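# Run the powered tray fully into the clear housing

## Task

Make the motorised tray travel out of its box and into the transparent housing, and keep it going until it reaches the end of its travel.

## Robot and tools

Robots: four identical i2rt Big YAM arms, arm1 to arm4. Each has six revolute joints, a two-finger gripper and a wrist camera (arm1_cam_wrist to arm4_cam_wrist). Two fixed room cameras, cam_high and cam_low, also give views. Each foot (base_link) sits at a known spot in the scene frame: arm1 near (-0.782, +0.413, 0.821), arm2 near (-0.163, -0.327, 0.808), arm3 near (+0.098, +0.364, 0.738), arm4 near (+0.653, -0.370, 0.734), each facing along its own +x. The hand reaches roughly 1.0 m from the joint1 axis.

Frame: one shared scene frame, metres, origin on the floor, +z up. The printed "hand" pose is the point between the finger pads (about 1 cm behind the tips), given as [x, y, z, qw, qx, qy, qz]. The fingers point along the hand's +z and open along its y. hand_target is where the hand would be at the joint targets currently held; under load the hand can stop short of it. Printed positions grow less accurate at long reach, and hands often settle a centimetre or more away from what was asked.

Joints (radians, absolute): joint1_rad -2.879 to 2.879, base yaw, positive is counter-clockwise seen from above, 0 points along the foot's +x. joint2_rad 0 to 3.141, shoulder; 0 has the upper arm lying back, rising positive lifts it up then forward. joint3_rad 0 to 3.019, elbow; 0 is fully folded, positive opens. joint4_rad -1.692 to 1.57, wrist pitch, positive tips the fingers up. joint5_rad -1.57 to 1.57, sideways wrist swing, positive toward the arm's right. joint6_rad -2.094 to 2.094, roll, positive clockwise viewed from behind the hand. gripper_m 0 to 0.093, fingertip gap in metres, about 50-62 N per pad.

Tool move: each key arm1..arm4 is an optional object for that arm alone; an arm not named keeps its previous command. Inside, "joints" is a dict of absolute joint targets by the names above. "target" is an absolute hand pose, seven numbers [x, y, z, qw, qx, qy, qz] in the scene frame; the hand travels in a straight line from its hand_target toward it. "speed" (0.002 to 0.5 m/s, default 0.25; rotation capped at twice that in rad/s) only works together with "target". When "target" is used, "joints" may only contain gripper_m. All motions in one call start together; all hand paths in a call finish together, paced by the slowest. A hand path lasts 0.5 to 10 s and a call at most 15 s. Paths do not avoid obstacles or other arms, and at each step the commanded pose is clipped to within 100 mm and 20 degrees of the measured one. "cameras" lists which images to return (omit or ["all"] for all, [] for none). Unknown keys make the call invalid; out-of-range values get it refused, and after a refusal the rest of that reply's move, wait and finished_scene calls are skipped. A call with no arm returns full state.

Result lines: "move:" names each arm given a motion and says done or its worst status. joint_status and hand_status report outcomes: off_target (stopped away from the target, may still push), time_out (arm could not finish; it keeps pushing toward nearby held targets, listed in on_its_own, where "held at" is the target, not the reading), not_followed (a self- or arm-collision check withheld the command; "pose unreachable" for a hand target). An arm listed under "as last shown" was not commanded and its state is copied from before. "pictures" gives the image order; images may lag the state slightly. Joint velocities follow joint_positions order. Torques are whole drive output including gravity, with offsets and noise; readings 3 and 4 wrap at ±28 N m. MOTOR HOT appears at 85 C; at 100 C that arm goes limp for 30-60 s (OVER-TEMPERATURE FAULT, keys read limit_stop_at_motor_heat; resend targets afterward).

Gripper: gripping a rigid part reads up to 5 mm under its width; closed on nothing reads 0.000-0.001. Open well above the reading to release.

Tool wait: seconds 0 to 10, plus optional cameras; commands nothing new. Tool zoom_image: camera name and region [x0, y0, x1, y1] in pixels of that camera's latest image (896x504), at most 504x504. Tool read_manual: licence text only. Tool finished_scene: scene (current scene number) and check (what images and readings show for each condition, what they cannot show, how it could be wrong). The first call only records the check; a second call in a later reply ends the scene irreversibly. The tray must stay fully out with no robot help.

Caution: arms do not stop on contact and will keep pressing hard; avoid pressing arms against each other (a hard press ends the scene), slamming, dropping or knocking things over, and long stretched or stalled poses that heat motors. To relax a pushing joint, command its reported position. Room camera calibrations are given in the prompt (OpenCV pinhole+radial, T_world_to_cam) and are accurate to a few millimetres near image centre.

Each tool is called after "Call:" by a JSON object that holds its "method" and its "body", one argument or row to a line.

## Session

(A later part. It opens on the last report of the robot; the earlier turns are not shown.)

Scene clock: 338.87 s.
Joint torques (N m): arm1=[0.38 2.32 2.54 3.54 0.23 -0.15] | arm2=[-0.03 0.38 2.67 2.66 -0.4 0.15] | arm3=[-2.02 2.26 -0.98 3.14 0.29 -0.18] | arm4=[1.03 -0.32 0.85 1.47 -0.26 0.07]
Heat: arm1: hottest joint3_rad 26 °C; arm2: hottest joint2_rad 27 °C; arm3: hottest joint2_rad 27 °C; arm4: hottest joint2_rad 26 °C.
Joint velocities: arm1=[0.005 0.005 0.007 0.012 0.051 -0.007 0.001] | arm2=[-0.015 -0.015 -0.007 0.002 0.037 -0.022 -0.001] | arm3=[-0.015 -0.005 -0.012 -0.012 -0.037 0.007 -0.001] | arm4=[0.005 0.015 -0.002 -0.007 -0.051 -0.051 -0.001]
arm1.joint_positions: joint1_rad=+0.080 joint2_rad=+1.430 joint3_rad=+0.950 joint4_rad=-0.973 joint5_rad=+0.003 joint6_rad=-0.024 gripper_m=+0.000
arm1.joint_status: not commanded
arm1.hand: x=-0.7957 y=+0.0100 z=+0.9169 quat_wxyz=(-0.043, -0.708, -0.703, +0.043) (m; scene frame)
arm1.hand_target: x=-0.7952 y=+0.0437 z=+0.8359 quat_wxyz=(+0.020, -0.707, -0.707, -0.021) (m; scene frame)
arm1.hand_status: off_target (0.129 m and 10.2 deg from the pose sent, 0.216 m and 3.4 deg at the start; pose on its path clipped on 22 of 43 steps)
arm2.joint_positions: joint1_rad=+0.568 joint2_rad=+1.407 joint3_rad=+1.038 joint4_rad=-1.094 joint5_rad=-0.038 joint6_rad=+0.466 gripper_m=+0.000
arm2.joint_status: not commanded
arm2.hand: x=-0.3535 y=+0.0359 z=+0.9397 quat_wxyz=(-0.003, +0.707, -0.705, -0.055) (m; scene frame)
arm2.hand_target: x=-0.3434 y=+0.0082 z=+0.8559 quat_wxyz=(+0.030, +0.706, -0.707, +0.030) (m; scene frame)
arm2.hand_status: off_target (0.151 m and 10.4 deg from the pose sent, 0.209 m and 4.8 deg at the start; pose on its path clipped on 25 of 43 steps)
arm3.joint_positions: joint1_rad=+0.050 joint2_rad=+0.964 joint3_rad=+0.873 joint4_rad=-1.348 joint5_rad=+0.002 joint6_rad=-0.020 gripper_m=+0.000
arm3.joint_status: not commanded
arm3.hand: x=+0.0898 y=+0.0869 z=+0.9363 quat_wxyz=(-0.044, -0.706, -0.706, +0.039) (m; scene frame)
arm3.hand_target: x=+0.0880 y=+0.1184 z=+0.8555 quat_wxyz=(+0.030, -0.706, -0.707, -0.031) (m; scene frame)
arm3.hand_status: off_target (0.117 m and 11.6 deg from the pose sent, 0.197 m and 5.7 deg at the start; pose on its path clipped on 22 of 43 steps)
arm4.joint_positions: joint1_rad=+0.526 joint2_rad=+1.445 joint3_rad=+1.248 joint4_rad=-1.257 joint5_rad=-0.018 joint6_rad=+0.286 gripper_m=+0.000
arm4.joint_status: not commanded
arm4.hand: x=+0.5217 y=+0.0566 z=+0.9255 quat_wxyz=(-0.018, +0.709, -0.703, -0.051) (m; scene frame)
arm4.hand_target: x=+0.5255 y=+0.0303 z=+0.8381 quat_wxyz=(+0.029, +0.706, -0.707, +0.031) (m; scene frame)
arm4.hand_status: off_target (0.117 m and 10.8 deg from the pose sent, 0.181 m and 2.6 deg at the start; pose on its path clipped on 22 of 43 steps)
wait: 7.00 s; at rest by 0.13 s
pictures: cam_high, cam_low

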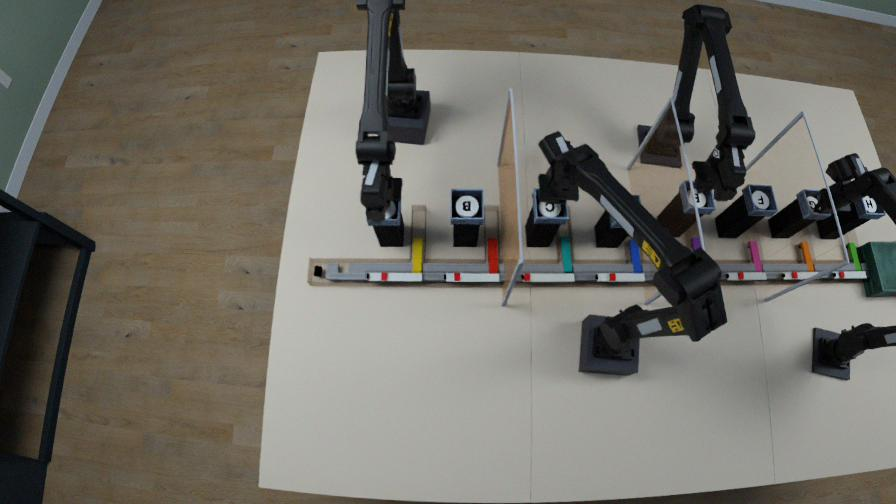

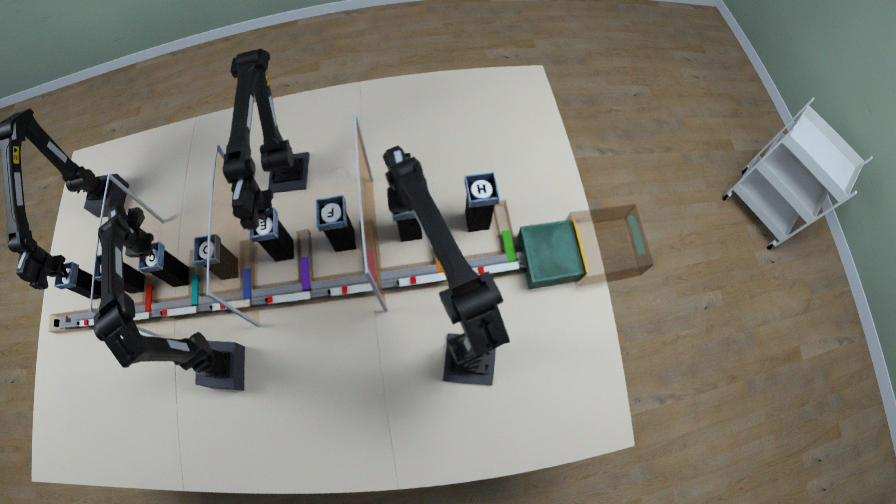

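Call:
{"method": "wait", "body": {
  "seconds": 10,
  "cameras": []
}}

Call:
{"method": "wait", "body": {
  "seconds": 10,
  "cameras": []
}}

Call:
{"method": "wait", "body": {
  "seconds": 10,
  "cameras": []
}}

Call:
{"method": "wait", "body": {
  "seconds": 10,
  "cameras": ["cam_high", "cam_low"]
}}

Call:
{"method": "zoom_image", "body": {
  "camera": "cam_high",
  "region": [300, 180, 520, 310]
}}

Call:
{"method": "zoom_image", "body": {
  "camera": "cam_high",
  "region": [676, 180, 896, 310]
}}

Call:
{"method": "zoom_image", "body": {
  "camera": "cam_high",
  "region": [500, 180, 720, 310]
}}

Call:
{"method": "zoom_image", "body": {
  "camera": "cam_low",
  "region": [230, 180, 450, 310]
}}

Scene clock: 349.57 s.
Joint torques (N m): arm1=[0.26 2.49 2.55 3.51 0.22 -0.13] | arm2=[0.09 0.09 2.73 2.67 -0.42 0.13] | arm3=[-1.96 2.32 -0.96 3.15 0.28 -0.17] | arm4=[1.08 -0.26 0.85 1.46 -0.26 0.07]
Heat: arm1: hottest joint3_rad 26 °C; arm2: hottest joint2_rad 27 °C; arm3: hottest joint2_rad 27 °C; arm4: hottest joint2_rad 26 °C.
Joint velocities: arm1=[-0.024 -0.005 -0.012 -0.007 0.007 0.007 0] | arm2=[-0.005 0.005 0.007 0.007 -0.095 0.051 0.002] | arm3=[-0.005 -0.005 -0.002 0.022 -0.037 -0.066 0] | arm4=[-0.005 -0.005 -0.012 -0.007 -0.051 0.037 0]
arm1.joint_positions: joint1_rad=+0.080 joint2_rad=+1.430 joint3_rad=+0.950 joint4_rad=-0.973 joint5_rad=+0.003 joint6_rad=-0.024 gripper_m=+0.000
arm1.joint_status: not commanded
arm1.hand: x=-0.7957 y=+0.0100 z=+0.9169 quat_wxyz=(-0.043, -0.708, -0.703, +0.043) (m; scene frame)
arm1.hand_target: x=-0.7952 y=+0.0437 z=+0.8359 quat_wxyz=(+0.020, -0.707, -0.707, -0.021) (m; scene frame)
arm1.hand_status: off_target (0.129 m and 10.2 deg from the pose sent, 0.216 m and 3.4 deg at the start; pose on its path clipped on 22 of 43 steps)
arm2.joint_positions: joint1_rad=+0.568 joint2_rad=+1.407 joint3_rad=+1.038 joint4_rad=-1.094 joint5_rad=-0.038 joint6_rad=+0.466 gripper_m=+0.000
arm2.joint_status: not commanded
arm2.hand: x=-0.3535 y=+0.0359 z=+0.9397 quat_wxyz=(-0.003, +0.707, -0.705, -0.055) (m; scene frame)
arm2.hand_target: x=-0.3434 y=+0.0082 z=+0.8559 quat_wxyz=(+0.030, +0.706, -0.707, +0.030) (m; scene frame)
arm2.hand_status: off_target (0.151 m and 10.4 deg from the pose sent, 0.209 m and 4.8 deg at the start; pose on its path clipped on 25 of 43 steps)
arm3.joint_positions: joint1_rad=+0.050 joint2_rad=+0.964 joint3_rad=+0.873 joint4_rad=-1.348 joint5_rad=+0.002 joint6_rad=-0.020 gripper_m=+0.000
arm3.joint_status: not commanded
arm3.hand: x=+0.0898 y=+0.0869 z=+0.9363 quat_wxyz=(-0.044, -0.706, -0.706, +0.039) (m; scene frame)
arm3.hand_target: x=+0.0880 y=+0.1184 z=+0.8555 quat_wxyz=(+0.030, -0.706, -0.707, -0.031) (m; scene frame)
arm3.hand_status: off_target (0.117 m and 11.6 deg from the pose sent, 0.197 m and 5.7 deg at the start; pose on its path clipped on 22 of 43 steps)
arm4.joint_positions: joint1_rad=+0.526 joint2_rad=+1.445 joint3_rad=+1.248 joint4_rad=-1.257 joint5_rad=-0.018 joint6_rad=+0.286 gripper_m=+0.000
arm4.joint_status: not commanded
arm4.hand: x=+0.5217 y=+0.0566 z=+0.9255 quat_wxyz=(-0.018, +0.709, -0.703, -0.051) (m; scene frame)
arm4.hand_target: x=+0.5255 y=+0.0303 z=+0.8381 quat_wxyz=(+0.029, +0.706, -0.706, +0.031) (m; scene frame)
arm4.hand_status: off_target (0.117 m and 10.8 deg from the pose sent, 0.181 m and 2.6 deg at the start; pose on its path clipped on 22 of 43 steps)
wait: 10.00 s; at rest from the start
pictures: none
No camera images: "cameras" was empty.

Scene clock: 359.57 s.
Joint torques (N m): arm1=[0.32 2.32 2.54 3.49 0.24 -0.14] | arm2=[0.09 -0.44 2.8 2.69 -0.43 0.15] | arm3=[-2.08 2.37 -0.95 3.1 0.29 -0.17] | arm4=[1.03 -0.32 0.84 1.47 -0.26 0.07]
Heat: arm1: hottest joint3_rad 26 °C; arm2: hottest joint2_rad 27 °C; arm3: hottest joint2_rad 27 °C; arm4: hottest joint2_rad 26 °C.
Joint velocities: arm1=[-0.015 0.005 -0.017 -0.017 -0.037 -0.037 0.001] | arm2=[-0.015 -0.005 -0.002 -0.007 -0.007 -0.007 -0.001] | arm3=[-0.015 -0.005 -0.002 -0.002 0.007 -0.022 0] | arm4=[0.005 -0.024 0.007 -0.007 -0.022 0.007 -0.002]
arm1.joint_positions: joint1_rad=+0.080 joint2_rad=+1.430 joint3_rad=+0.950 joint4_rad=-0.973 joint5_rad=+0.003 joint6_rad=-0.024 gripper_m=+0.000
arm1.joint_status: not commanded
arm1.hand: x=-0.7957 y=+0.0100 z=+0.9169 quat_wxyz=(-0.043, -0.708, -0.703, +0.043) (m; scene frame)
arm1.hand_target: x=-0.7952 y=+0.0437 z=+0.8359 quat_wxyz=(+0.020, -0.707, -0.707, -0.021) (m; scene frame)
arm1.hand_status: off_target (0.129 m and 10.2 deg from the pose sent, 0.216 m and 3.4 deg at the start; pose on its path clipped on 22 of 43 steps)
arm2.joint_positions: joint1_rad=+0.568 joint2_rad=+1.407 joint3_rad=+1.038 joint4_rad=-1.094 joint5_rad=-0.038 joint6_rad=+0.466 gripper_m=+0.000
arm2.joint_status: not commanded
arm2.hand: x=-0.3535 y=+0.0359 z=+0.9397 quat_wxyz=(-0.003, +0.707, -0.705, -0.055) (m; scene frame)
arm2.hand_target: x=-0.3434 y=+0.0082 z=+0.8559 quat_wxyz=(+0.030, +0.706, -0.707, +0.030) (m; scene frame)
arm2.hand_status: off_target (0.151 m and 10.4 deg from the pose sent, 0.209 m and 4.8 deg at the start; pose on its path clipped on 25 of 43 steps)
arm3.joint_positions: joint1_rad=+0.050 joint2_rad=+0.964 joint3_rad=+0.873 joint4_rad=-1.348 joint5_rad=+0.002 joint6_rad=-0.020 gripper_m=+0.000
arm3.joint_status: not commanded
arm3.hand: x=+0.0898 y=+0.0869 z=+0.9363 quat_wxyz=(-0.044, -0.706, -0.706, +0.039) (m; scene frame)
arm3.hand_target: x=+0.0880 y=+0.1184 z=+0.8555 quat_wxyz=(+0.030, -0.706, -0.707, -0.031) (m; scene frame)
arm3.hand_status: off_target (0.117 m and 11.6 deg from the pose sent, 0.197 m and 5.7 deg at the start; pose on its path clipped on 22 of 43 steps)
arm4.joint_positions: joint1_rad=+0.526 joint2_rad=+1.445 joint3_rad=+1.248 joint4_rad=-1.257 joint5_rad=-0.018 joint6_rad=+0.286 gripper_m=+0.000
arm4.joint_status: not commanded
arm4.hand: x=+0.5217 y=+0.0566 z=+0.9255 quat_wxyz=(-0.018, +0.709, -0.703, -0.051) (m; scene frame)
arm4.hand_target: x=+0.5255 y=+0.0303 z=+0.8381 quat_wxyz=(+0.029, +0.706, -0.706, +0.031) (m; scene frame)
arm4.hand_status: off_target (0.117 m and 10.8 deg from the pose sent, 0.181 m and 2.6 deg at the start; pose on its path clipped on 22 of 43 steps)
wait: 10.00 s; at rest by 0.27 s
pictures: none
No camera images: "cameras" was empty.

Scene clock: 369.57 s.
Joint torques (N m): arm1=[0.32 2.43 2.54 3.49 0.23 -0.16] | arm2=[0.03 -0.26 2.7 2.54 -0.43 0.11] | arm3=[-2.02 2.32 -0.94 3.12 0.29 -0.17] | arm4=[1.03 -0.38 0.85 1.48 -0.26 0.07]
Heat: arm1: hottest joint3_rad 26 °C; arm2: hottest joint2_rad 27 °C; arm3: hottest joint2_rad 27 °C; arm4: hottest joint2_rad 26 °C.
Joint velocities: arm1=[0.015 0.005 0.002 0.002 0.022 0.037 0] | arm2=[-0.005 0.005 -0.007 0.002 -0.081 -0.022 0] | arm3=[0.005 -0.015 -0.012 -0.007 -0.007 -0.007 -0.002] | arm4=[-0.015 0.005 -0.012 -0.002 -0.007 0.022 -0.001]
arm1.joint_positions: joint1_rad=+0.080 joint2_rad=+1.430 joint3_rad=+0.950 joint4_rad=-0.973 joint5_rad=+0.003 joint6_rad=-0.024 gripper_m=+0.000
arm1.joint_status: not commanded
arm1.hand: x=-0.7957 y=+0.0100 z=+0.9169 quat_wxyz=(-0.043, -0.708, -0.703, +0.043) (m; scene frame)
arm1.hand_target: x=-0.7952 y=+0.0437 z=+0.8359 quat_wxyz=(+0.020, -0.707, -0.707, -0.021) (m; scene frame)
arm1.hand_status: off_target (0.129 m and 10.2 deg from the pose sent, 0.216 m and 3.4 deg at the start; pose on its path clipped on 22 of 43 steps)
arm2.joint_positions: joint1_rad=+0.568 joint2_rad=+1.407 joint3_rad=+1.038 joint4_rad=-1.094 joint5_rad=-0.038 joint6_rad=+0.466 gripper_m=+0.000
arm2.joint_status: not commanded
arm2.hand: x=-0.3535 y=+0.0359 z=+0.9397 quat_wxyz=(-0.003, +0.707, -0.705, -0.055) (m; scene frame)
arm2.hand_target: x=-0.3434 y=+0.0082 z=+0.8559 quat_wxyz=(+0.030, +0.706, -0.707, +0.030) (m; scene frame)
arm2.hand_status: off_target (0.151 m and 10.4 deg from the pose sent, 0.209 m and 4.8 deg at the start; pose on its path clipped on 25 of 43 steps)
arm3.joint_positions: joint1_rad=+0.050 joint2_rad=+0.964 joint3_rad=+0.873 joint4_rad=-1.348 joint5_rad=+0.002 joint6_rad=-0.020 gripper_m=+0.000
arm3.joint_status: not commanded
arm3.hand: x=+0.0898 y=+0.0869 z=+0.9363 quat_wxyz=(-0.044, -0.706, -0.706, +0.039) (m; scene frame)
arm3.hand_target: x=+0.0880 y=+0.1184 z=+0.8555 quat_wxyz=(+0.030, -0.706, -0.707, -0.031) (m; scene frame)
arm3.hand_status: off_target (0.117 m and 11.6 deg from the pose sent, 0.197 m and 5.7 deg at the start; pose on its path clipped on 22 of 43 steps)
arm4.joint_positions: joint1_rad=+0.526 joint2_rad=+1.445 joint3_rad=+1.248 joint4_rad=-1.257 joint5_rad=-0.018 joint6_rad=+0.286 gripper_m=+0.000
arm4.joint_status: not commanded
arm4.hand: x=+0.5217 y=+0.0566 z=+0.9255 quat_wxyz=(-0.018, +0.709, -0.703, -0.051) (m; scene frame)
arm4.hand_target: x=+0.5255 y=+0.0303 z=+0.8381 quat_wxyz=(+0.029, +0.706, -0.706, +0.031) (m; scene frame)
arm4.hand_status: off_target (0.117 m and 10.8 deg from the pose sent, 0.181 m and 2.6 deg at the start; pose on its path clipped on 22 of 43 steps)
wait: 10.00 s; at rest by 0.27 s
pictures: none
No camera images: "cameras" was empty.

Scene clock: 379.57 s.
Joint torques (N m): arm1=[0.44 2.32 2.5 3.51 0.22 -0.14] | arm2=[-0.03 -0.03 2.62 2.55 -0.4 0.14] | arm3=[-2.08 2.26 -0.98 3.14 0.29 -0.17] | arm4=[1.03 -0.32 0.85 1.47 -0.26 0.07]
Heat: arm1: hottest joint3_rad 26 °C; arm2: hottest joint2_rad 27 °C; arm3: hottest joint2_rad 27 °C; arm4: hottest joint2_rad 26 °C.
Joint velocities: arm1=[0.015 -0.024 -0.012 -0.002 0.022 -0.051 0.002] | arm2=[0.005 -0.015 -0.002 -0.007 0.022 0.081 0] | arm3=[-0.005 -0.005 -0.002 0.017 -0.022 -0.066 -0.001] | arm4=[-0.005 -0.015 0.002 -0.002 0.007 -0.022 0]
arm1.joint_positions: joint1_rad=+0.080 joint2_rad=+1.430 joint3_rad=+0.950 joint4_rad=-0.973 joint5_rad=+0.003 joint6_rad=-0.024 gripper_m=+0.000
arm1.joint_status: not commanded
arm1.hand: x=-0.7957 y=+0.0100 z=+0.9169 quat_wxyz=(-0.043, -0.708, -0.703, +0.043) (m; scene frame)
arm1.hand_target: x=-0.7952 y=+0.0437 z=+0.8359 quat_wxyz=(+0.020, -0.707, -0.707, -0.021) (m; scene frame)
arm1.hand_status: off_target (0.129 m and 10.2 deg from the pose sent, 0.216 m and 3.4 deg at the start; pose on its path clipped on 22 of 43 steps)
arm2.joint_positions: joint1_rad=+0.568 joint2_rad=+1.407 joint3_rad=+1.038 joint4_rad=-1.094 joint5_rad=-0.038 joint6_rad=+0.466 gripper_m=+0.000
arm2.joint_status: not commanded
arm2.hand: x=-0.3535 y=+0.0359 z=+0.9397 quat_wxyz=(-0.003, +0.707, -0.705, -0.055) (m; scene frame)
arm2.hand_target: x=-0.3434 y=+0.0082 z=+0.8559 quat_wxyz=(+0.030, +0.706, -0.707, +0.030) (m; scene frame)
arm2.hand_status: off_target (0.151 m and 10.4 deg from the pose sent, 0.209 m and 4.8 deg at the start; pose on its path clipped on 25 of 43 steps)
arm3.joint_positions: joint1_rad=+0.050 joint2_rad=+0.964 joint3_rad=+0.873 joint4_rad=-1.348 joint5_rad=+0.002 joint6_rad=-0.020 gripper_m=+0.000
arm3.joint_status: not commanded
arm3.hand: x=+0.0898 y=+0.0869 z=+0.9363 quat_wxyz=(-0.044, -0.706, -0.706, +0.039) (m; scene frame)
arm3.hand_target: x=+0.0880 y=+0.1184 z=+0.8555 quat_wxyz=(+0.030, -0.706, -0.707, -0.031) (m; scene frame)
arm3.hand_status: off_target (0.117 m and 11.6 deg from the pose sent, 0.197 m and 5.7 deg at the start; pose on its path clipped on 22 of 43 steps)
arm4.joint_positions: joint1_rad=+0.526 joint2_rad=+1.445 joint3_rad=+1.248 joint4_rad=-1.257 joint5_rad=-0.018 joint6_rad=+0.286 gripper_m=+0.000
arm4.joint_status: not commanded
arm4.hand: x=+0.5217 y=+0.0566 z=+0.9255 quat_wxyz=(-0.018, +0.709, -0.703, -0.051) (m; scene frame)
arm4.hand_target: x=+0.5255 y=+0.0303 z=+0.8381 quat_wxyz=(+0.029, +0.706, -0.706, +0.031) (m; scene frame)
arm4.hand_status: off_target (0.117 m and 10.8 deg from the pose sent, 0.181 m and 2.6 deg at the start; pose on its path clipped on 22 of 43 steps)
wait: 10.00 s; at rest by 0.27 s
pictures: cam_high, cam_low

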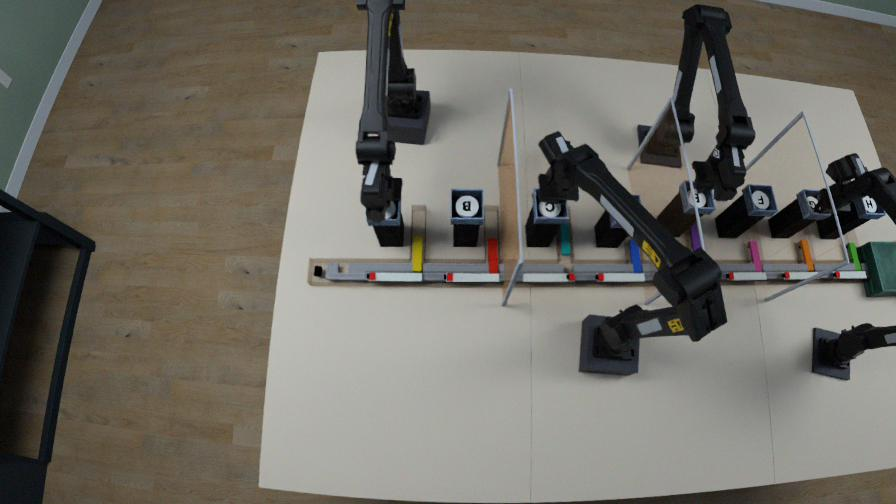

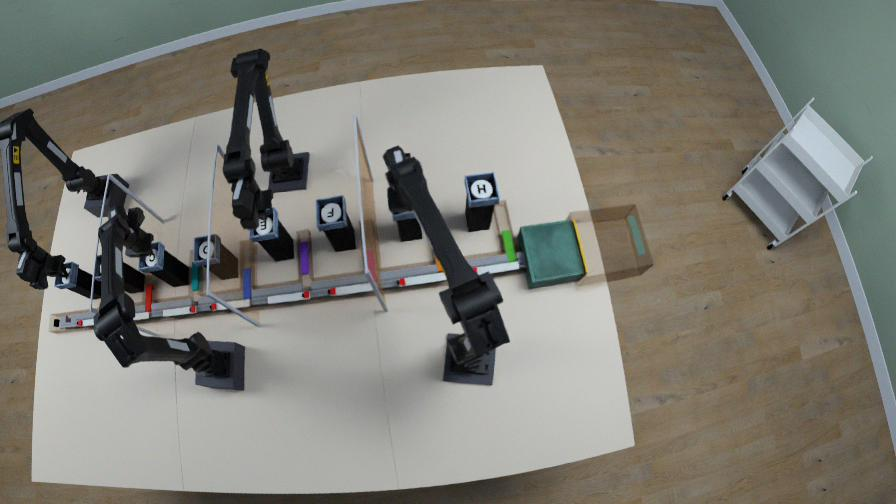

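Scaled by 2.291 from the camera's 896x504 image, which has a finer 1280x720 frame.

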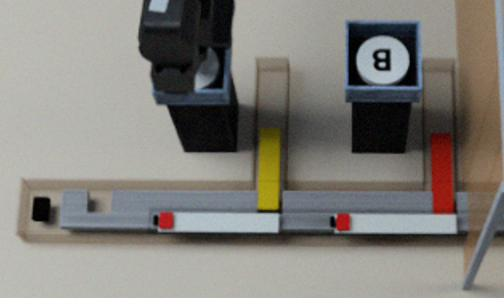

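Scaled by 2.291 from the camera's 896x504 image, which has a finer 1280x720 frame.

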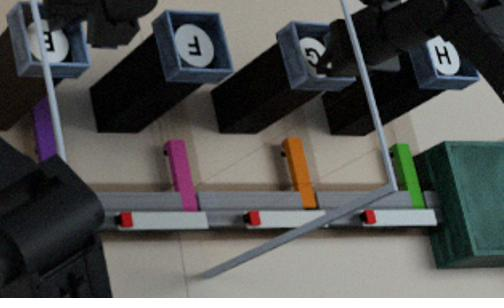

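Scaled by 2.291 from the camera's 896x504 image, which has a finer 1280x720 frame.

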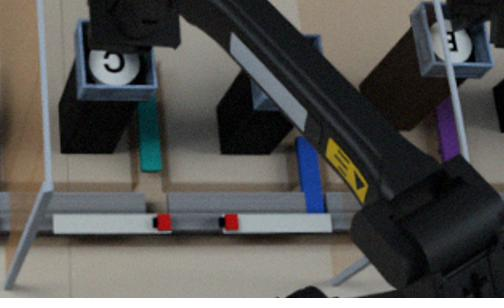

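Scaled by 2.291 from the camera's 896x504 image, which has a finer 1280x720 frame.

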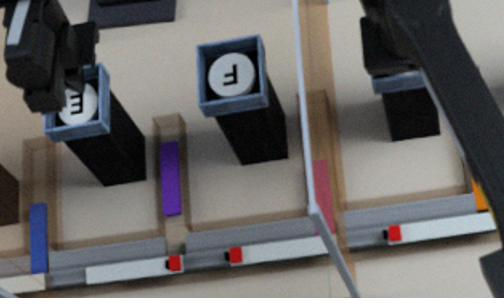

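Call:
{"method": "wait", "body": {
  "seconds": 10,
  "cameras": []
}}

Call:
{"method": "wait", "body": {
  "seconds": 10,
  "cameras": []
}}

Call:
{"method": "wait", "body": {
  "seconds": 10,
  "cameras": []
}}

Call:
{"method": "wait", "body": {
  "seconds": 10,
  "cameras": []
}}

Call:
{"method": "wait", "body": {
  "seconds": 10,
  "cameras": []
}}

Call:
{"method": "wait", "body": {
  "seconds": 10,
  "cameras": ["cam_high", "cam_low"]
}}

Call:
{"method": "zoom_image", "body": {
  "camera": "cam_high",
  "region": [300, 180, 520, 310]
}}

Call:
{"method": "zoom_image", "body": {
  "camera": "cam_high",
  "region": [676, 180, 896, 310]
}}

Call:
{"method": "zoom_image", "body": {
  "camera": "cam_high",
  "region": [500, 180, 720, 310]
}}

Call:
{"method": "zoom_image", "body": {
  "camera": "cam_low",
  "region": [230, 180, 450, 310]
}}

Scene clock: 389.87 s.
Joint torques (N m): arm1=[0.21 2.43 2.55 3.49 0.22 -0.15] | arm2=[-0.21 -0.21 2.69 2.65 -0.42 0.14] | arm3=[-1.96 2.26 -0.98 3.17 0.29 -0.17] | arm4=[1.03 -0.32 0.85 1.47 -0.26 0.07]
Heat: arm1: hottest joint3_rad 26 °C; arm2: hottest joint2_rad 27 °C; arm3: hottest joint2_rad 27 °C; arm4: hottest joint2_rad 26 °C.
Joint velocities: arm1=[-0.005 -0.015 0.007 -0.012 0.051 -0.037 -0.002] | arm2=[-0.024 0.005 -0.002 -0.012 0.022 -0.022 0] | arm3=[-0.005 0.005 -0.017 -0.012 0.022 0.037 0] | arm4=[-0.005 -0.015 -0.007 -0.012 -0.007 -0.007 0.001]
arm1.joint_positions: joint1_rad=+0.080 joint2_rad=+1.430 joint3_rad=+0.950 joint4_rad=-0.973 joint5_rad=+0.003 joint6_rad=-0.024 gripper_m=+0.000
arm1.joint_status: not commanded
arm1.hand: x=-0.7957 y=+0.0100 z=+0.9169 quat_wxyz=(-0.043, -0.708, -0.703, +0.043) (m; scene frame)
arm1.hand_target: x=-0.7952 y=+0.0437 z=+0.8359 quat_wxyz=(+0.020, -0.707, -0.707, -0.021) (m; scene frame)
arm1.hand_status: off_target (0.129 m and 10.2 deg from the pose sent, 0.216 m and 3.4 deg at the start; pose on its path clipped on 22 of 43 steps)
arm2.joint_positions: joint1_rad=+0.568 joint2_rad=+1.407 joint3_rad=+1.038 joint4_rad=-1.094 joint5_rad=-0.038 joint6_rad=+0.466 gripper_m=+0.000
arm2.joint_status: not commanded
arm2.hand: x=-0.3535 y=+0.0359 z=+0.9397 quat_wxyz=(-0.003, +0.707, -0.705, -0.055) (m; scene frame)
arm2.hand_target: x=-0.3434 y=+0.0082 z=+0.8559 quat_wxyz=(+0.030, +0.706, -0.707, +0.030) (m; scene frame)
arm2.hand_status: off_target (0.151 m and 10.4 deg from the pose sent, 0.209 m and 4.8 deg at the start; pose on its path clipped on 25 of 43 steps)
arm3.joint_positions: joint1_rad=+0.050 joint2_rad=+0.964 joint3_rad=+0.873 joint4_rad=-1.348 joint5_rad=+0.002 joint6_rad=-0.020 gripper_m=+0.000
arm3.joint_status: not commanded
arm3.hand: x=+0.0898 y=+0.0869 z=+0.9363 quat_wxyz=(-0.044, -0.706, -0.706, +0.039) (m; scene frame)
arm3.hand_target: x=+0.0880 y=+0.1184 z=+0.8555 quat_wxyz=(+0.030, -0.706, -0.707, -0.031) (m; scene frame)
arm3.hand_status: off_target (0.117 m and 11.6 deg from the pose sent, 0.197 m and 5.7 deg at the start; pose on its path clipped on 22 of 43 steps)
arm4.joint_positions: joint1_rad=+0.526 joint2_rad=+1.445 joint3_rad=+1.248 joint4_rad=-1.257 joint5_rad=-0.018 joint6_rad=+0.286 gripper_m=+0.000
arm4.joint_status: not commanded
arm4.hand: x=+0.5217 y=+0.0566 z=+0.9255 quat_wxyz=(-0.018, +0.709, -0.703, -0.051) (m; scene frame)
arm4.hand_target: x=+0.5255 y=+0.0303 z=+0.8381 quat_wxyz=(+0.029, +0.706, -0.706, +0.031) (m; scene frame)
arm4.hand_status: off_target (0.117 m and 10.8 deg from the pose sent, 0.181 m and 2.6 deg at the start; pose on its path clipped on 22 of 43 steps)
wait: 10.00 s; at rest from the start
pictures: none
No camera images: "cameras" was empty.

Scene clock: 399.87 s.
Joint torques (N m): arm1=[0.44 2.61 2.56 3.52 0.23 -0.15] | arm2=[0.03 0.15 2.85 2.55 -0.44 0.16] | arm3=[-1.9 2.32 -0.99 3.11 0.3 -0.18] | arm4=[1.03 -0.32 0.85 1.46 -0.26 0.07]
Heat: arm1: hottest joint3_rad 26 °C; arm2: hottest joint2_rad 27 °C; arm3: hottest joint2_rad 27 °C; arm4: hottest joint2_rad 26 °C.
Joint velocities: arm1=[-0.024 -0.005 -0.007 0.012 0.022 -0.022 0] | arm2=[0.005 -0.005 0.002 -0.002 -0.007 -0.022 0.001] | arm3=[0.015 -0.005 0.002 -0.002 -0.051 0.066 0] | arm4=[-0.015 -0.015 0.002 -0.022 -0.022 -0.022 -0.001]
arm1.joint_positions: joint1_rad=+0.080 joint2_rad=+1.430 joint3_rad=+0.950 joint4_rad=-0.973 joint5_rad=+0.003 joint6_rad=-0.024 gripper_m=+0.000
arm1.joint_status: not commanded
arm1.hand: x=-0.7957 y=+0.0100 z=+0.9169 quat_wxyz=(-0.043, -0.708, -0.703, +0.043) (m; scene frame)
arm1.hand_target: x=-0.7952 y=+0.0437 z=+0.8359 quat_wxyz=(+0.020, -0.707, -0.707, -0.021) (m; scene frame)
arm1.hand_status: off_target (0.129 m and 10.2 deg from the pose sent, 0.216 m and 3.4 deg at the start; pose on its path clipped on 22 of 43 steps)
arm2.joint_positions: joint1_rad=+0.568 joint2_rad=+1.407 joint3_rad=+1.038 joint4_rad=-1.094 joint5_rad=-0.038 joint6_rad=+0.466 gripper_m=+0.000
arm2.joint_status: not commanded
arm2.hand: x=-0.3535 y=+0.0359 z=+0.9397 quat_wxyz=(-0.003, +0.707, -0.705, -0.055) (m; scene frame)
arm2.hand_target: x=-0.3434 y=+0.0082 z=+0.8559 quat_wxyz=(+0.030, +0.706, -0.707, +0.030) (m; scene frame)
arm2.hand_status: off_target (0.151 m and 10.4 deg from the pose sent, 0.209 m and 4.8 deg at the start; pose on its path clipped on 25 of 43 steps)
arm3.joint_positions: joint1_rad=+0.050 joint2_rad=+0.964 joint3_rad=+0.873 joint4_rad=-1.348 joint5_rad=+0.002 joint6_rad=-0.020 gripper_m=+0.000
arm3.joint_status: not commanded
arm3.hand: x=+0.0898 y=+0.0869 z=+0.9363 quat_wxyz=(-0.044, -0.706, -0.706, +0.039) (m; scene frame)
arm3.hand_target: x=+0.0880 y=+0.1184 z=+0.8555 quat_wxyz=(+0.030, -0.706, -0.707, -0.031) (m; scene frame)
arm3.hand_status: off_target (0.117 m and 11.6 deg from the pose sent, 0.197 m and 5.7 deg at the start; pose on its path clipped on 22 of 43 steps)
arm4.joint_positions: joint1_rad=+0.526 joint2_rad=+1.445 joint3_rad=+1.248 joint4_rad=-1.257 joint5_rad=-0.018 joint6_rad=+0.286 gripper_m=+0.000
arm4.joint_status: not commanded
arm4.hand: x=+0.5217 y=+0.0566 z=+0.9255 quat_wxyz=(-0.018, +0.709, -0.703, -0.051) (m; scene frame)
arm4.hand_target: x=+0.5255 y=+0.0303 z=+0.8381 quat_wxyz=(+0.029, +0.706, -0.706, +0.031) (m; scene frame)
arm4.hand_status: off_target (0.117 m and 10.8 deg from the pose sent, 0.181 m and 2.6 deg at the start; pose on its path clipped on 22 of 43 steps)
wait: 10.00 s; at rest by 0.27 s
pictures: none
No camera images: "cameras" was empty.

Scene clock: 409.87 s.
Joint torques (N m): arm1=[0.32 2.49 2.5 3.51 0.23 -0.13] | arm2=[-0.09 -0.32 2.7 2.61 -0.44 0.16] | arm3=[-1.9 2.32 -0.95 3.15 0.29 -0.17] | arm4=[1.08 -0.32 0.85 1.46 -0.26 0.07]
Heat: arm1: hottest joint3_rad 26 °C; arm2: hottest joint2_rad 26 °C; arm3: hottest joint2_rad 27 °C; arm4: hottest joint2_rad 26 °C.
Joint velocities: arm1=[-0.015 0.005 -0.012 0.012 -0.022 -0.007 0] | arm2=[-0.005 -0.024 -0.002 0.002 0.007 0.007 -0.001] | arm3=[-0.005 -0.024 -0.002 -0.007 0.022 0.051 0] | arm4=[-0.015 -0.034 -0.017 0.022 0.051 0.051 0]
arm1.joint_positions: joint1_rad=+0.080 joint2_rad=+1.430 joint3_rad=+0.950 joint4_rad=-0.973 joint5_rad=+0.003 joint6_rad=-0.024 gripper_m=+0.000
arm1.joint_status: not commanded
arm1.hand: x=-0.7957 y=+0.0100 z=+0.9169 quat_wxyz=(-0.043, -0.708, -0.703, +0.043) (m; scene frame)
arm1.hand_target: x=-0.7952 y=+0.0437 z=+0.8359 quat_wxyz=(+0.020, -0.707, -0.707, -0.021) (m; scene frame)
arm1.hand_status: off_target (0.129 m and 10.2 deg from the pose sent, 0.216 m and 3.4 deg at the start; pose on its path clipped on 22 of 43 steps)
arm2.joint_positions: joint1_rad=+0.568 joint2_rad=+1.407 joint3_rad=+1.038 joint4_rad=-1.094 joint5_rad=-0.038 joint6_rad=+0.466 gripper_m=+0.000
arm2.joint_status: not commanded
arm2.hand: x=-0.3535 y=+0.0359 z=+0.9397 quat_wxyz=(-0.003, +0.707, -0.705, -0.055) (m; scene frame)
arm2.hand_target: x=-0.3434 y=+0.0082 z=+0.8559 quat_wxyz=(+0.030, +0.706, -0.707, +0.030) (m; scene frame)
arm2.hand_status: off_target (0.151 m and 10.4 deg from the pose sent, 0.209 m and 4.8 deg at the start; pose on its path clipped on 25 of 43 steps)
arm3.joint_positions: joint1_rad=+0.050 joint2_rad=+0.964 joint3_rad=+0.873 joint4_rad=-1.348 joint5_rad=+0.002 joint6_rad=-0.020 gripper_m=+0.000
arm3.joint_status: not commanded
arm3.hand: x=+0.0898 y=+0.0869 z=+0.9363 quat_wxyz=(-0.044, -0.706, -0.706, +0.039) (m; scene frame)
arm3.hand_target: x=+0.0880 y=+0.1184 z=+0.8555 quat_wxyz=(+0.030, -0.706, -0.707, -0.031) (m; scene frame)
arm3.hand_status: off_target (0.117 m and 11.6 deg from the pose sent, 0.197 m and 5.7 deg at the start; pose on its path clipped on 22 of 43 steps)
arm4.joint_positions: joint1_rad=+0.526 joint2_rad=+1.445 joint3_rad=+1.248 joint4_rad=-1.257 joint5_rad=-0.018 joint6_rad=+0.286 gripper_m=+0.000
arm4.joint_status: not commanded
arm4.hand: x=+0.5217 y=+0.0566 z=+0.9255 quat_wxyz=(-0.018, +0.709, -0.703, -0.051) (m; scene frame)
arm4.hand_target: x=+0.5255 y=+0.0303 z=+0.8381 quat_wxyz=(+0.029, +0.706, -0.706, +0.031) (m; scene frame)
arm4.hand_status: off_target (0.117 m and 10.8 deg from the pose sent, 0.181 m and 2.6 deg at the start; pose on its path clipped on 22 of 43 steps)
wait: 10.00 s; at rest by 0.27 s
pictures: none
No camera images: "cameras" was empty.

Scene clock: 419.87 s.
Joint torques (N m): arm1=[0.26 2.37 2.45 3.49 0.22 -0.15] | arm2=[-0.26 -0.15 2.74 2.62 -0.38 0.17] | arm3=[-1.85 2.2 -0.96 3.1 0.28 -0.17] | arm4=[1.03 -0.32 0.85 1.46 -0.26 0.07]
Heat: arm1: hottest joint3_rad 26 °C; arm2: hottest joint2_rad 26 °C; arm3: hottest joint2_rad 27 °C; arm4: hottest joint2_rad 26 °C.
Joint velocities: arm1=[-0.015 0.005 0.002 0.002 0.037 0.037 0] | arm2=[-0.005 0.005 -0.022 -0.002 0.007 0.007 -0.001] | arm3=[-0.024 -0.005 -0.007 0.007 0.037 -0.022 0] | arm4=[-0.005 -0.005 0.012 -0.002 0.022 -0.022 -0.001]
arm1.joint_positions: joint1_rad=+0.080 joint2_rad=+1.430 joint3_rad=+0.950 joint4_rad=-0.973 joint5_rad=+0.003 joint6_rad=-0.024 gripper_m=+0.000
arm1.joint_status: not commanded
arm1.hand: x=-0.7957 y=+0.0100 z=+0.9169 quat_wxyz=(-0.043, -0.708, -0.703, +0.043) (m; scene frame)
arm1.hand_target: x=-0.7952 y=+0.0437 z=+0.8359 quat_wxyz=(+0.020, -0.707, -0.707, -0.021) (m; scene frame)
arm1.hand_status: off_target (0.129 m and 10.2 deg from the pose sent, 0.216 m and 3.4 deg at the start; pose on its path clipped on 22 of 43 steps)
arm2.joint_positions: joint1_rad=+0.568 joint2_rad=+1.407 joint3_rad=+1.038 joint4_rad=-1.094 joint5_rad=-0.038 joint6_rad=+0.466 gripper_m=+0.000
arm2.joint_status: not commanded
arm2.hand: x=-0.3535 y=+0.0359 z=+0.9397 quat_wxyz=(-0.003, +0.707, -0.705, -0.055) (m; scene frame)
arm2.hand_target: x=-0.3434 y=+0.0082 z=+0.8559 quat_wxyz=(+0.030, +0.706, -0.707, +0.030) (m; scene frame)
arm2.hand_status: off_target (0.151 m and 10.4 deg from the pose sent, 0.209 m and 4.8 deg at the start; pose on its path clipped on 25 of 43 steps)
arm3.joint_positions: joint1_rad=+0.050 joint2_rad=+0.964 joint3_rad=+0.873 joint4_rad=-1.348 joint5_rad=+0.002 joint6_rad=-0.020 gripper_m=+0.000
arm3.joint_status: not commanded
arm3.hand: x=+0.0898 y=+0.0869 z=+0.9363 quat_wxyz=(-0.044, -0.706, -0.706, +0.039) (m; scene frame)
arm3.hand_target: x=+0.0880 y=+0.1184 z=+0.8555 quat_wxyz=(+0.030, -0.706, -0.707, -0.031) (m; scene frame)
arm3.hand_status: off_target (0.117 m and 11.6 deg from the pose sent, 0.197 m and 5.7 deg at the start; pose on its path clipped on 22 of 43 steps)
arm4.joint_positions: joint1_rad=+0.526 joint2_rad=+1.445 joint3_rad=+1.248 joint4_rad=-1.257 joint5_rad=-0.018 joint6_rad=+0.286 gripper_m=+0.000
arm4.joint_status: not commanded
arm4.hand: x=+0.5217 y=+0.0566 z=+0.9255 quat_wxyz=(-0.018, +0.709, -0.703, -0.051) (m; scene frame)
arm4.hand_target: x=+0.5255 y=+0.0303 z=+0.8381 quat_wxyz=(+0.029, +0.706, -0.706, +0.031) (m; scene frame)
arm4.hand_status: off_target (0.117 m and 10.8 deg from the pose sent, 0.181 m and 2.6 deg at the start; pose on its path clipped on 22 of 43 steps)
wait: 10.00 s; at rest by 0.27 s
pictures: none
No camera images: "cameras" was empty.

Scene clock: 429.87 s.
Joint torques (N m): arm1=[0.38 2.43 2.55 3.52 0.22 -0.15] | arm2=[-0.03 -0.44 2.67 2.66 -0.41 0.16] | arm3=[-1.96 2.32 -0.98 3.12 0.29 -0.17] | arm4=[1.08 -0.32 0.85 1.46 -0.26 0.07]
Heat: arm1: hottest joint3_rad 26 °C; arm2: hottest joint2_rad 26 °C; arm3: hottest joint2_rad 27 °C; arm4: hottest joint2_rad 26 °C.
Joint velocities: arm1=[0.005 0.005 0.002 -0.002 0.007 -0.066 -0.001] | arm2=[-0.005 0.005 -0.002 -0.007 -0.022 0.022 0] | arm3=[0.005 -0.015 -0.007 -0.017 0.022 -0.051 -0.001] | arm4=[0.005 -0.015 -0.012 -0.007 0.11 -0.007 0]
arm1.joint_positions: joint1_rad=+0.080 joint2_rad=+1.430 joint3_rad=+0.950 joint4_rad=-0.973 joint5_rad=+0.003 joint6_rad=-0.024 gripper_m=+0.000
arm1.joint_status: not commanded
arm1.hand: x=-0.7957 y=+0.0100 z=+0.9169 quat_wxyz=(-0.043, -0.708, -0.703, +0.043) (m; scene frame)
arm1.hand_target: x=-0.7952 y=+0.0437 z=+0.8359 quat_wxyz=(+0.020, -0.707, -0.707, -0.021) (m; scene frame)
arm1.hand_status: off_target (0.129 m and 10.2 deg from the pose sent, 0.216 m and 3.4 deg at the start; pose on its path clipped on 22 of 43 steps)
arm2.joint_positions: joint1_rad=+0.568 joint2_rad=+1.407 joint3_rad=+1.038 joint4_rad=-1.094 joint5_rad=-0.038 joint6_rad=+0.466 gripper_m=+0.000
arm2.joint_status: not commanded
arm2.hand: x=-0.3535 y=+0.0359 z=+0.9397 quat_wxyz=(-0.003, +0.707, -0.705, -0.055) (m; scene frame)
arm2.hand_target: x=-0.3434 y=+0.0082 z=+0.8559 quat_wxyz=(+0.030, +0.706, -0.707, +0.030) (m; scene frame)
arm2.hand_status: off_target (0.151 m and 10.4 deg from the pose sent, 0.209 m and 4.8 deg at the start; pose on its path clipped on 25 of 43 steps)
arm3.joint_positions: joint1_rad=+0.050 joint2_rad=+0.964 joint3_rad=+0.873 joint4_rad=-1.348 joint5_rad=+0.002 joint6_rad=-0.020 gripper_m=+0.000
arm3.joint_status: not commanded
arm3.hand: x=+0.0898 y=+0.0869 z=+0.9363 quat_wxyz=(-0.044, -0.706, -0.706, +0.039) (m; scene frame)
arm3.hand_target: x=+0.0880 y=+0.1184 z=+0.8555 quat_wxyz=(+0.030, -0.706, -0.707, -0.031) (m; scene frame)
arm3.hand_status: off_target (0.117 m and 11.6 deg from the pose sent, 0.197 m and 5.7 deg at the start; pose on its path clipped on 22 of 43 steps)
arm4.joint_positions: joint1_rad=+0.526 joint2_rad=+1.445 joint3_rad=+1.248 joint4_rad=-1.257 joint5_rad=-0.018 joint6_rad=+0.286 gripper_m=+0.000
arm4.joint_status: not commanded
arm4.hand: x=+0.5217 y=+0.0566 z=+0.9255 quat_wxyz=(-0.018, +0.709, -0.703, -0.051) (m; scene frame)
arm4.hand_target: x=+0.5255 y=+0.0303 z=+0.8381 quat_wxyz=(+0.029, +0.706, -0.706, +0.031) (m; scene frame)
arm4.hand_status: off_target (0.117 m and 10.8 deg from the pose sent, 0.181 m and 2.6 deg at the start; pose on its path clipped on 22 of 43 steps)
wait: 10.00 s; at rest by 0.27 s
pictures: none
No camera images: "cameras" was empty.

Scene clock: 439.87 s.
Joint torques (N m): arm1=[0.32 2.55 2.54 3.51 0.22 -0.14] | arm2=[-0.09 -0.15 2.84 2.61 -0.42 0.17] | arm3=[-1.96 2.26 -0.95 3.12 0.29 -0.19] | arm4=[1.08 -0.32 0.85 1.46 -0.26 0.07]
Heat: arm1: hottest joint3_rad 26 °C; arm2: hottest joint2_rad 26 °C; arm3: hottest joint2_rad 27 °C; arm4: hottest joint2_rad 26 °C.
Joint velocities: arm1=[0.005 -0.005 0.002 0.012 -0.022 -0.007 0] | arm2=[0.005 0.005 -0.002 0.007 -0.007 0.037 0] | arm3=[0.005 -0.015 0.002 -0.002 -0.037 -0.022 0] | arm4=[-0.015 -0.005 -0.007 0.007 -0.007 -0.051 -0.001]
arm1.joint_positions: joint1_rad=+0.080 joint2_rad=+1.430 joint3_rad=+0.950 joint4_rad=-0.973 joint5_rad=+0.003 joint6_rad=-0.024 gripper_m=+0.000
arm1.joint_status: not commanded
arm1.hand: x=-0.7957 y=+0.0100 z=+0.9169 quat_wxyz=(-0.043, -0.708, -0.703, +0.043) (m; scene frame)
arm1.hand_target: x=-0.7952 y=+0.0437 z=+0.8359 quat_wxyz=(+0.020, -0.707, -0.707, -0.021) (m; scene frame)
arm1.hand_status: off_target (0.129 m and 10.2 deg from the pose sent, 0.216 m and 3.4 deg at the start; pose on its path clipped on 22 of 43 steps)
arm2.joint_positions: joint1_rad=+0.568 joint2_rad=+1.407 joint3_rad=+1.038 joint4_rad=-1.094 joint5_rad=-0.038 joint6_rad=+0.466 gripper_m=+0.000
arm2.joint_status: not commanded
arm2.hand: x=-0.3535 y=+0.0359 z=+0.9397 quat_wxyz=(-0.003, +0.707, -0.705, -0.055) (m; scene frame)
arm2.hand_target: x=-0.3434 y=+0.0082 z=+0.8559 quat_wxyz=(+0.030, +0.706, -0.707, +0.030) (m; scene frame)
arm2.hand_status: off_target (0.151 m and 10.4 deg from the pose sent, 0.209 m and 4.8 deg at the start; pose on its path clipped on 25 of 43 steps)
arm3.joint_positions: joint1_rad=+0.050 joint2_rad=+0.964 joint3_rad=+0.873 joint4_rad=-1.348 joint5_rad=+0.002 joint6_rad=-0.020 gripper_m=+0.000
arm3.joint_status: not commanded
arm3.hand: x=+0.0898 y=+0.0869 z=+0.9363 quat_wxyz=(-0.044, -0.706, -0.706, +0.039) (m; scene frame)
arm3.hand_target: x=+0.0880 y=+0.1184 z=+0.8555 quat_wxyz=(+0.030, -0.706, -0.707, -0.031) (m; scene frame)
arm3.hand_status: off_target (0.117 m and 11.6 deg from the pose sent, 0.197 m and 5.7 deg at the start; pose on its path clipped on 22 of 43 steps)
arm4.joint_positions: joint1_rad=+0.526 joint2_rad=+1.445 joint3_rad=+1.248 joint4_rad=-1.257 joint5_rad=-0.018 joint6_rad=+0.286 gripper_m=+0.000
arm4.joint_status: not commanded
arm4.hand: x=+0.5217 y=+0.0566 z=+0.9255 quat_wxyz=(-0.018, +0.709, -0.703, -0.051) (m; scene frame)
arm4.hand_target: x=+0.5255 y=+0.0303 z=+0.8381 quat_wxyz=(+0.029, +0.706, -0.706, +0.031) (m; scene frame)
arm4.hand_status: off_target (0.117 m and 10.8 deg from the pose sent, 0.181 m and 2.6 deg at the start; pose on its path clipped on 22 of 43 steps)
wait: 10.00 s; at rest by 0.27 s
pictures: cam_high, cam_low

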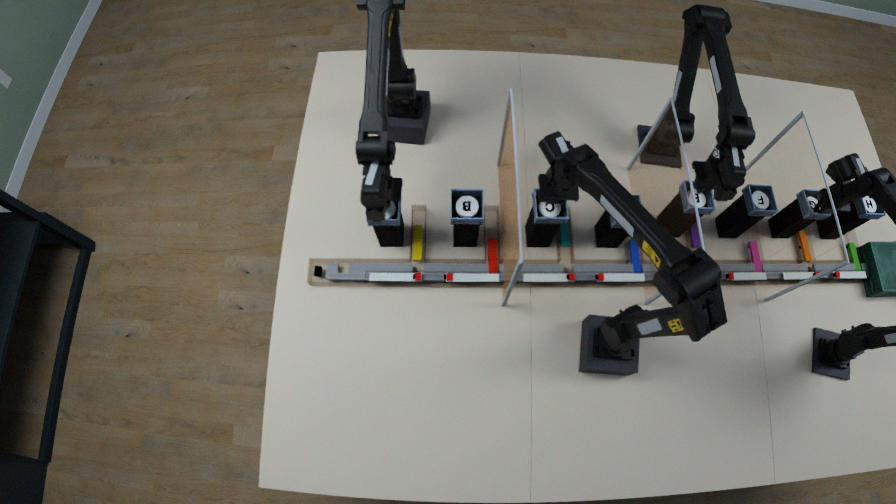

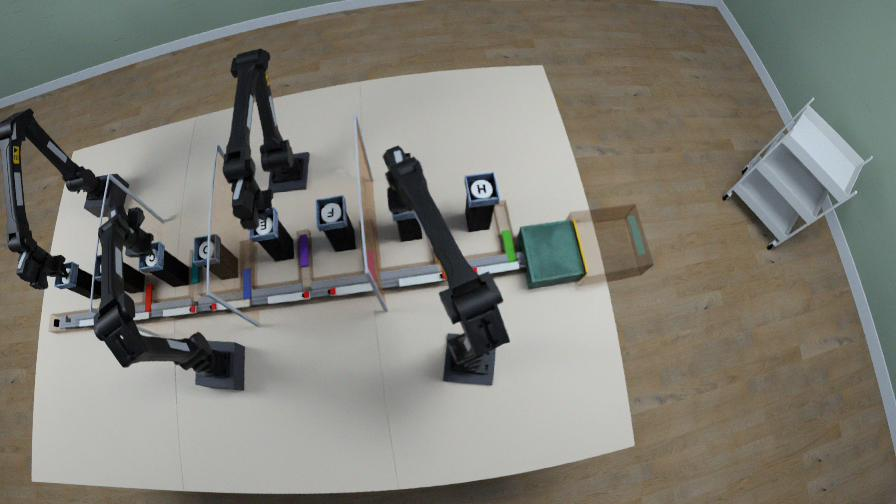

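Scaled by 2.291 from the camera's 896x504 image, which has a finer 1280x720 frame.

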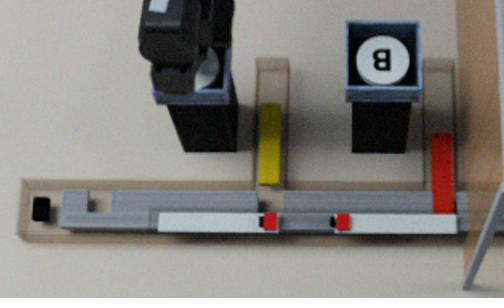

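Scaled by 2.291 from the camera's 896x504 image, which has a finer 1280x720 frame.

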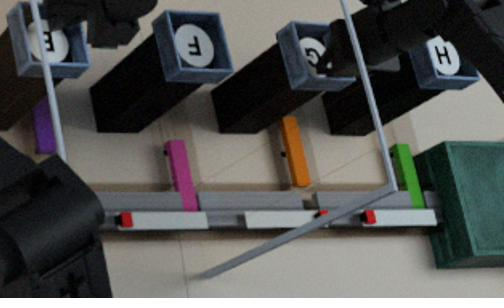

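Scaled by 2.291 from the camera's 896x504 image, which has a finer 1280x720 frame.

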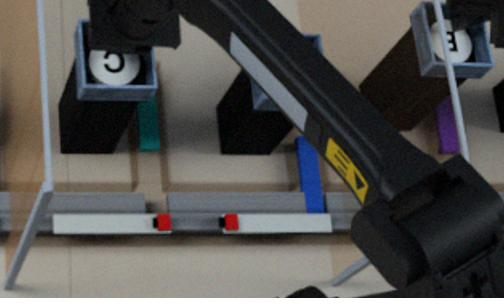

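Scaled by 2.291 from the camera's 896x504 image, which has a finer 1280x720 frame.

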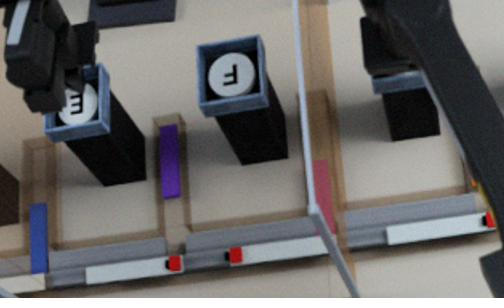

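Call:
{"method": "move", "body": {
  "cameras": []
}}

Scene clock: 440.73 s.
Joint torques (N m): arm1=[0.38 2.37 2.58 3.51 0.23 -0.15] | arm2=[-0.15 -0.09 2.76 2.61 -0.42 0.13] | arm3=[-1.96 2.37 -0.96 3.14 0.28 -0.17] | arm4=[1.08 -0.32 0.85 1.47 -0.26 0.07]
Heat: arm1: hottest joint3_rad 26 °C; arm2: hottest joint2_rad 26 °C; arm3: hottest joint2_rad 27 °C; arm4: hottest joint2_rad 26 °C.
Joint velocities: arm1=[-0.005 -0.005 -0.007 -0.002 -0.007 0.051 0] | arm2=[0.005 0.005 0.012 -0.007 0.007 -0.022 0.002] | arm3=[0.015 -0.005 -0.007 -0.022 -0.022 0.007 0.001] | arm4=[-0.005 -0.005 0.007 -0.017 -0.081 -0.066 0]
arm1.joint_positions: joint1_rad=+0.080 joint2_rad=+1.430 joint3_rad=+0.950 joint4_rad=-0.973 joint5_rad=+0.003 joint6_rad=-0.024 gripper_m=+0.000
arm1.joint_status: not commanded
arm1.hand: x=-0.7957 y=+0.0100 z=+0.9169 quat_wxyz=(-0.043, -0.708, -0.703, +0.043) (m; scene frame)
arm1.hand_target: x=-0.7952 y=+0.0437 z=+0.8359 quat_wxyz=(+0.020, -0.707, -0.707, -0.021) (m; scene frame)
arm1.hand_status: off_target (0.129 m and 10.2 deg from the pose sent, 0.216 m and 3.4 deg at the start; pose on its path clipped on 22 of 43 steps)
arm2.joint_positions: joint1_rad=+0.568 joint2_rad=+1.407 joint3_rad=+1.038 joint4_rad=-1.094 joint5_rad=-0.038 joint6_rad=+0.466 gripper_m=+0.000
arm2.joint_status: not commanded
arm2.hand: x=-0.3535 y=+0.0359 z=+0.9397 quat_wxyz=(-0.003, +0.707, -0.705, -0.055) (m; scene frame)
arm2.hand_target: x=-0.3434 y=+0.0082 z=+0.8559 quat_wxyz=(+0.030, +0.706, -0.707, +0.030) (m; scene frame)
arm2.hand_status: off_target (0.151 m and 10.4 deg from the pose sent, 0.209 m and 4.8 deg at the start; pose on its path clipped on 25 of 43 steps)
arm3.joint_positions: joint1_rad=+0.050 joint2_rad=+0.964 joint3_rad=+0.873 joint4_rad=-1.348 joint5_rad=+0.002 joint6_rad=-0.020 gripper_m=+0.000
arm3.joint_status: not commanded
arm3.hand: x=+0.0898 y=+0.0869 z=+0.9363 quat_wxyz=(-0.044, -0.706, -0.706, +0.039) (m; scene frame)
arm3.hand_target: x=+0.0880 y=+0.1184 z=+0.8555 quat_wxyz=(+0.030, -0.706, -0.707, -0.031) (m; scene frame)
arm3.hand_status: off_target (0.117 m and 11.6 deg from the pose sent, 0.197 m and 5.7 deg at the start; pose on its path clipped on 22 of 43 steps)
arm4.joint_positions: joint1_rad=+0.526 joint2_rad=+1.445 joint3_rad=+1.248 joint4_rad=-1.257 joint5_rad=-0.018 joint6_rad=+0.286 gripper_m=+0.000
arm4.joint_status: not commanded
arm4.hand: x=+0.5217 y=+0.0566 z=+0.9255 quat_wxyz=(-0.018, +0.709, -0.703, -0.051) (m; scene frame)
arm4.hand_target: x=+0.5255 y=+0.0303 z=+0.8381 quat_wxyz=(+0.029, +0.706, -0.706, +0.031) (m; scene frame)
arm4.hand_status: off_target (0.117 m and 10.8 deg from the pose sent, 0.181 m and 2.6 deg at the start; pose on its path clipped on 22 of 43 steps)
pictures: none
No camera images: "cameras" was empty.


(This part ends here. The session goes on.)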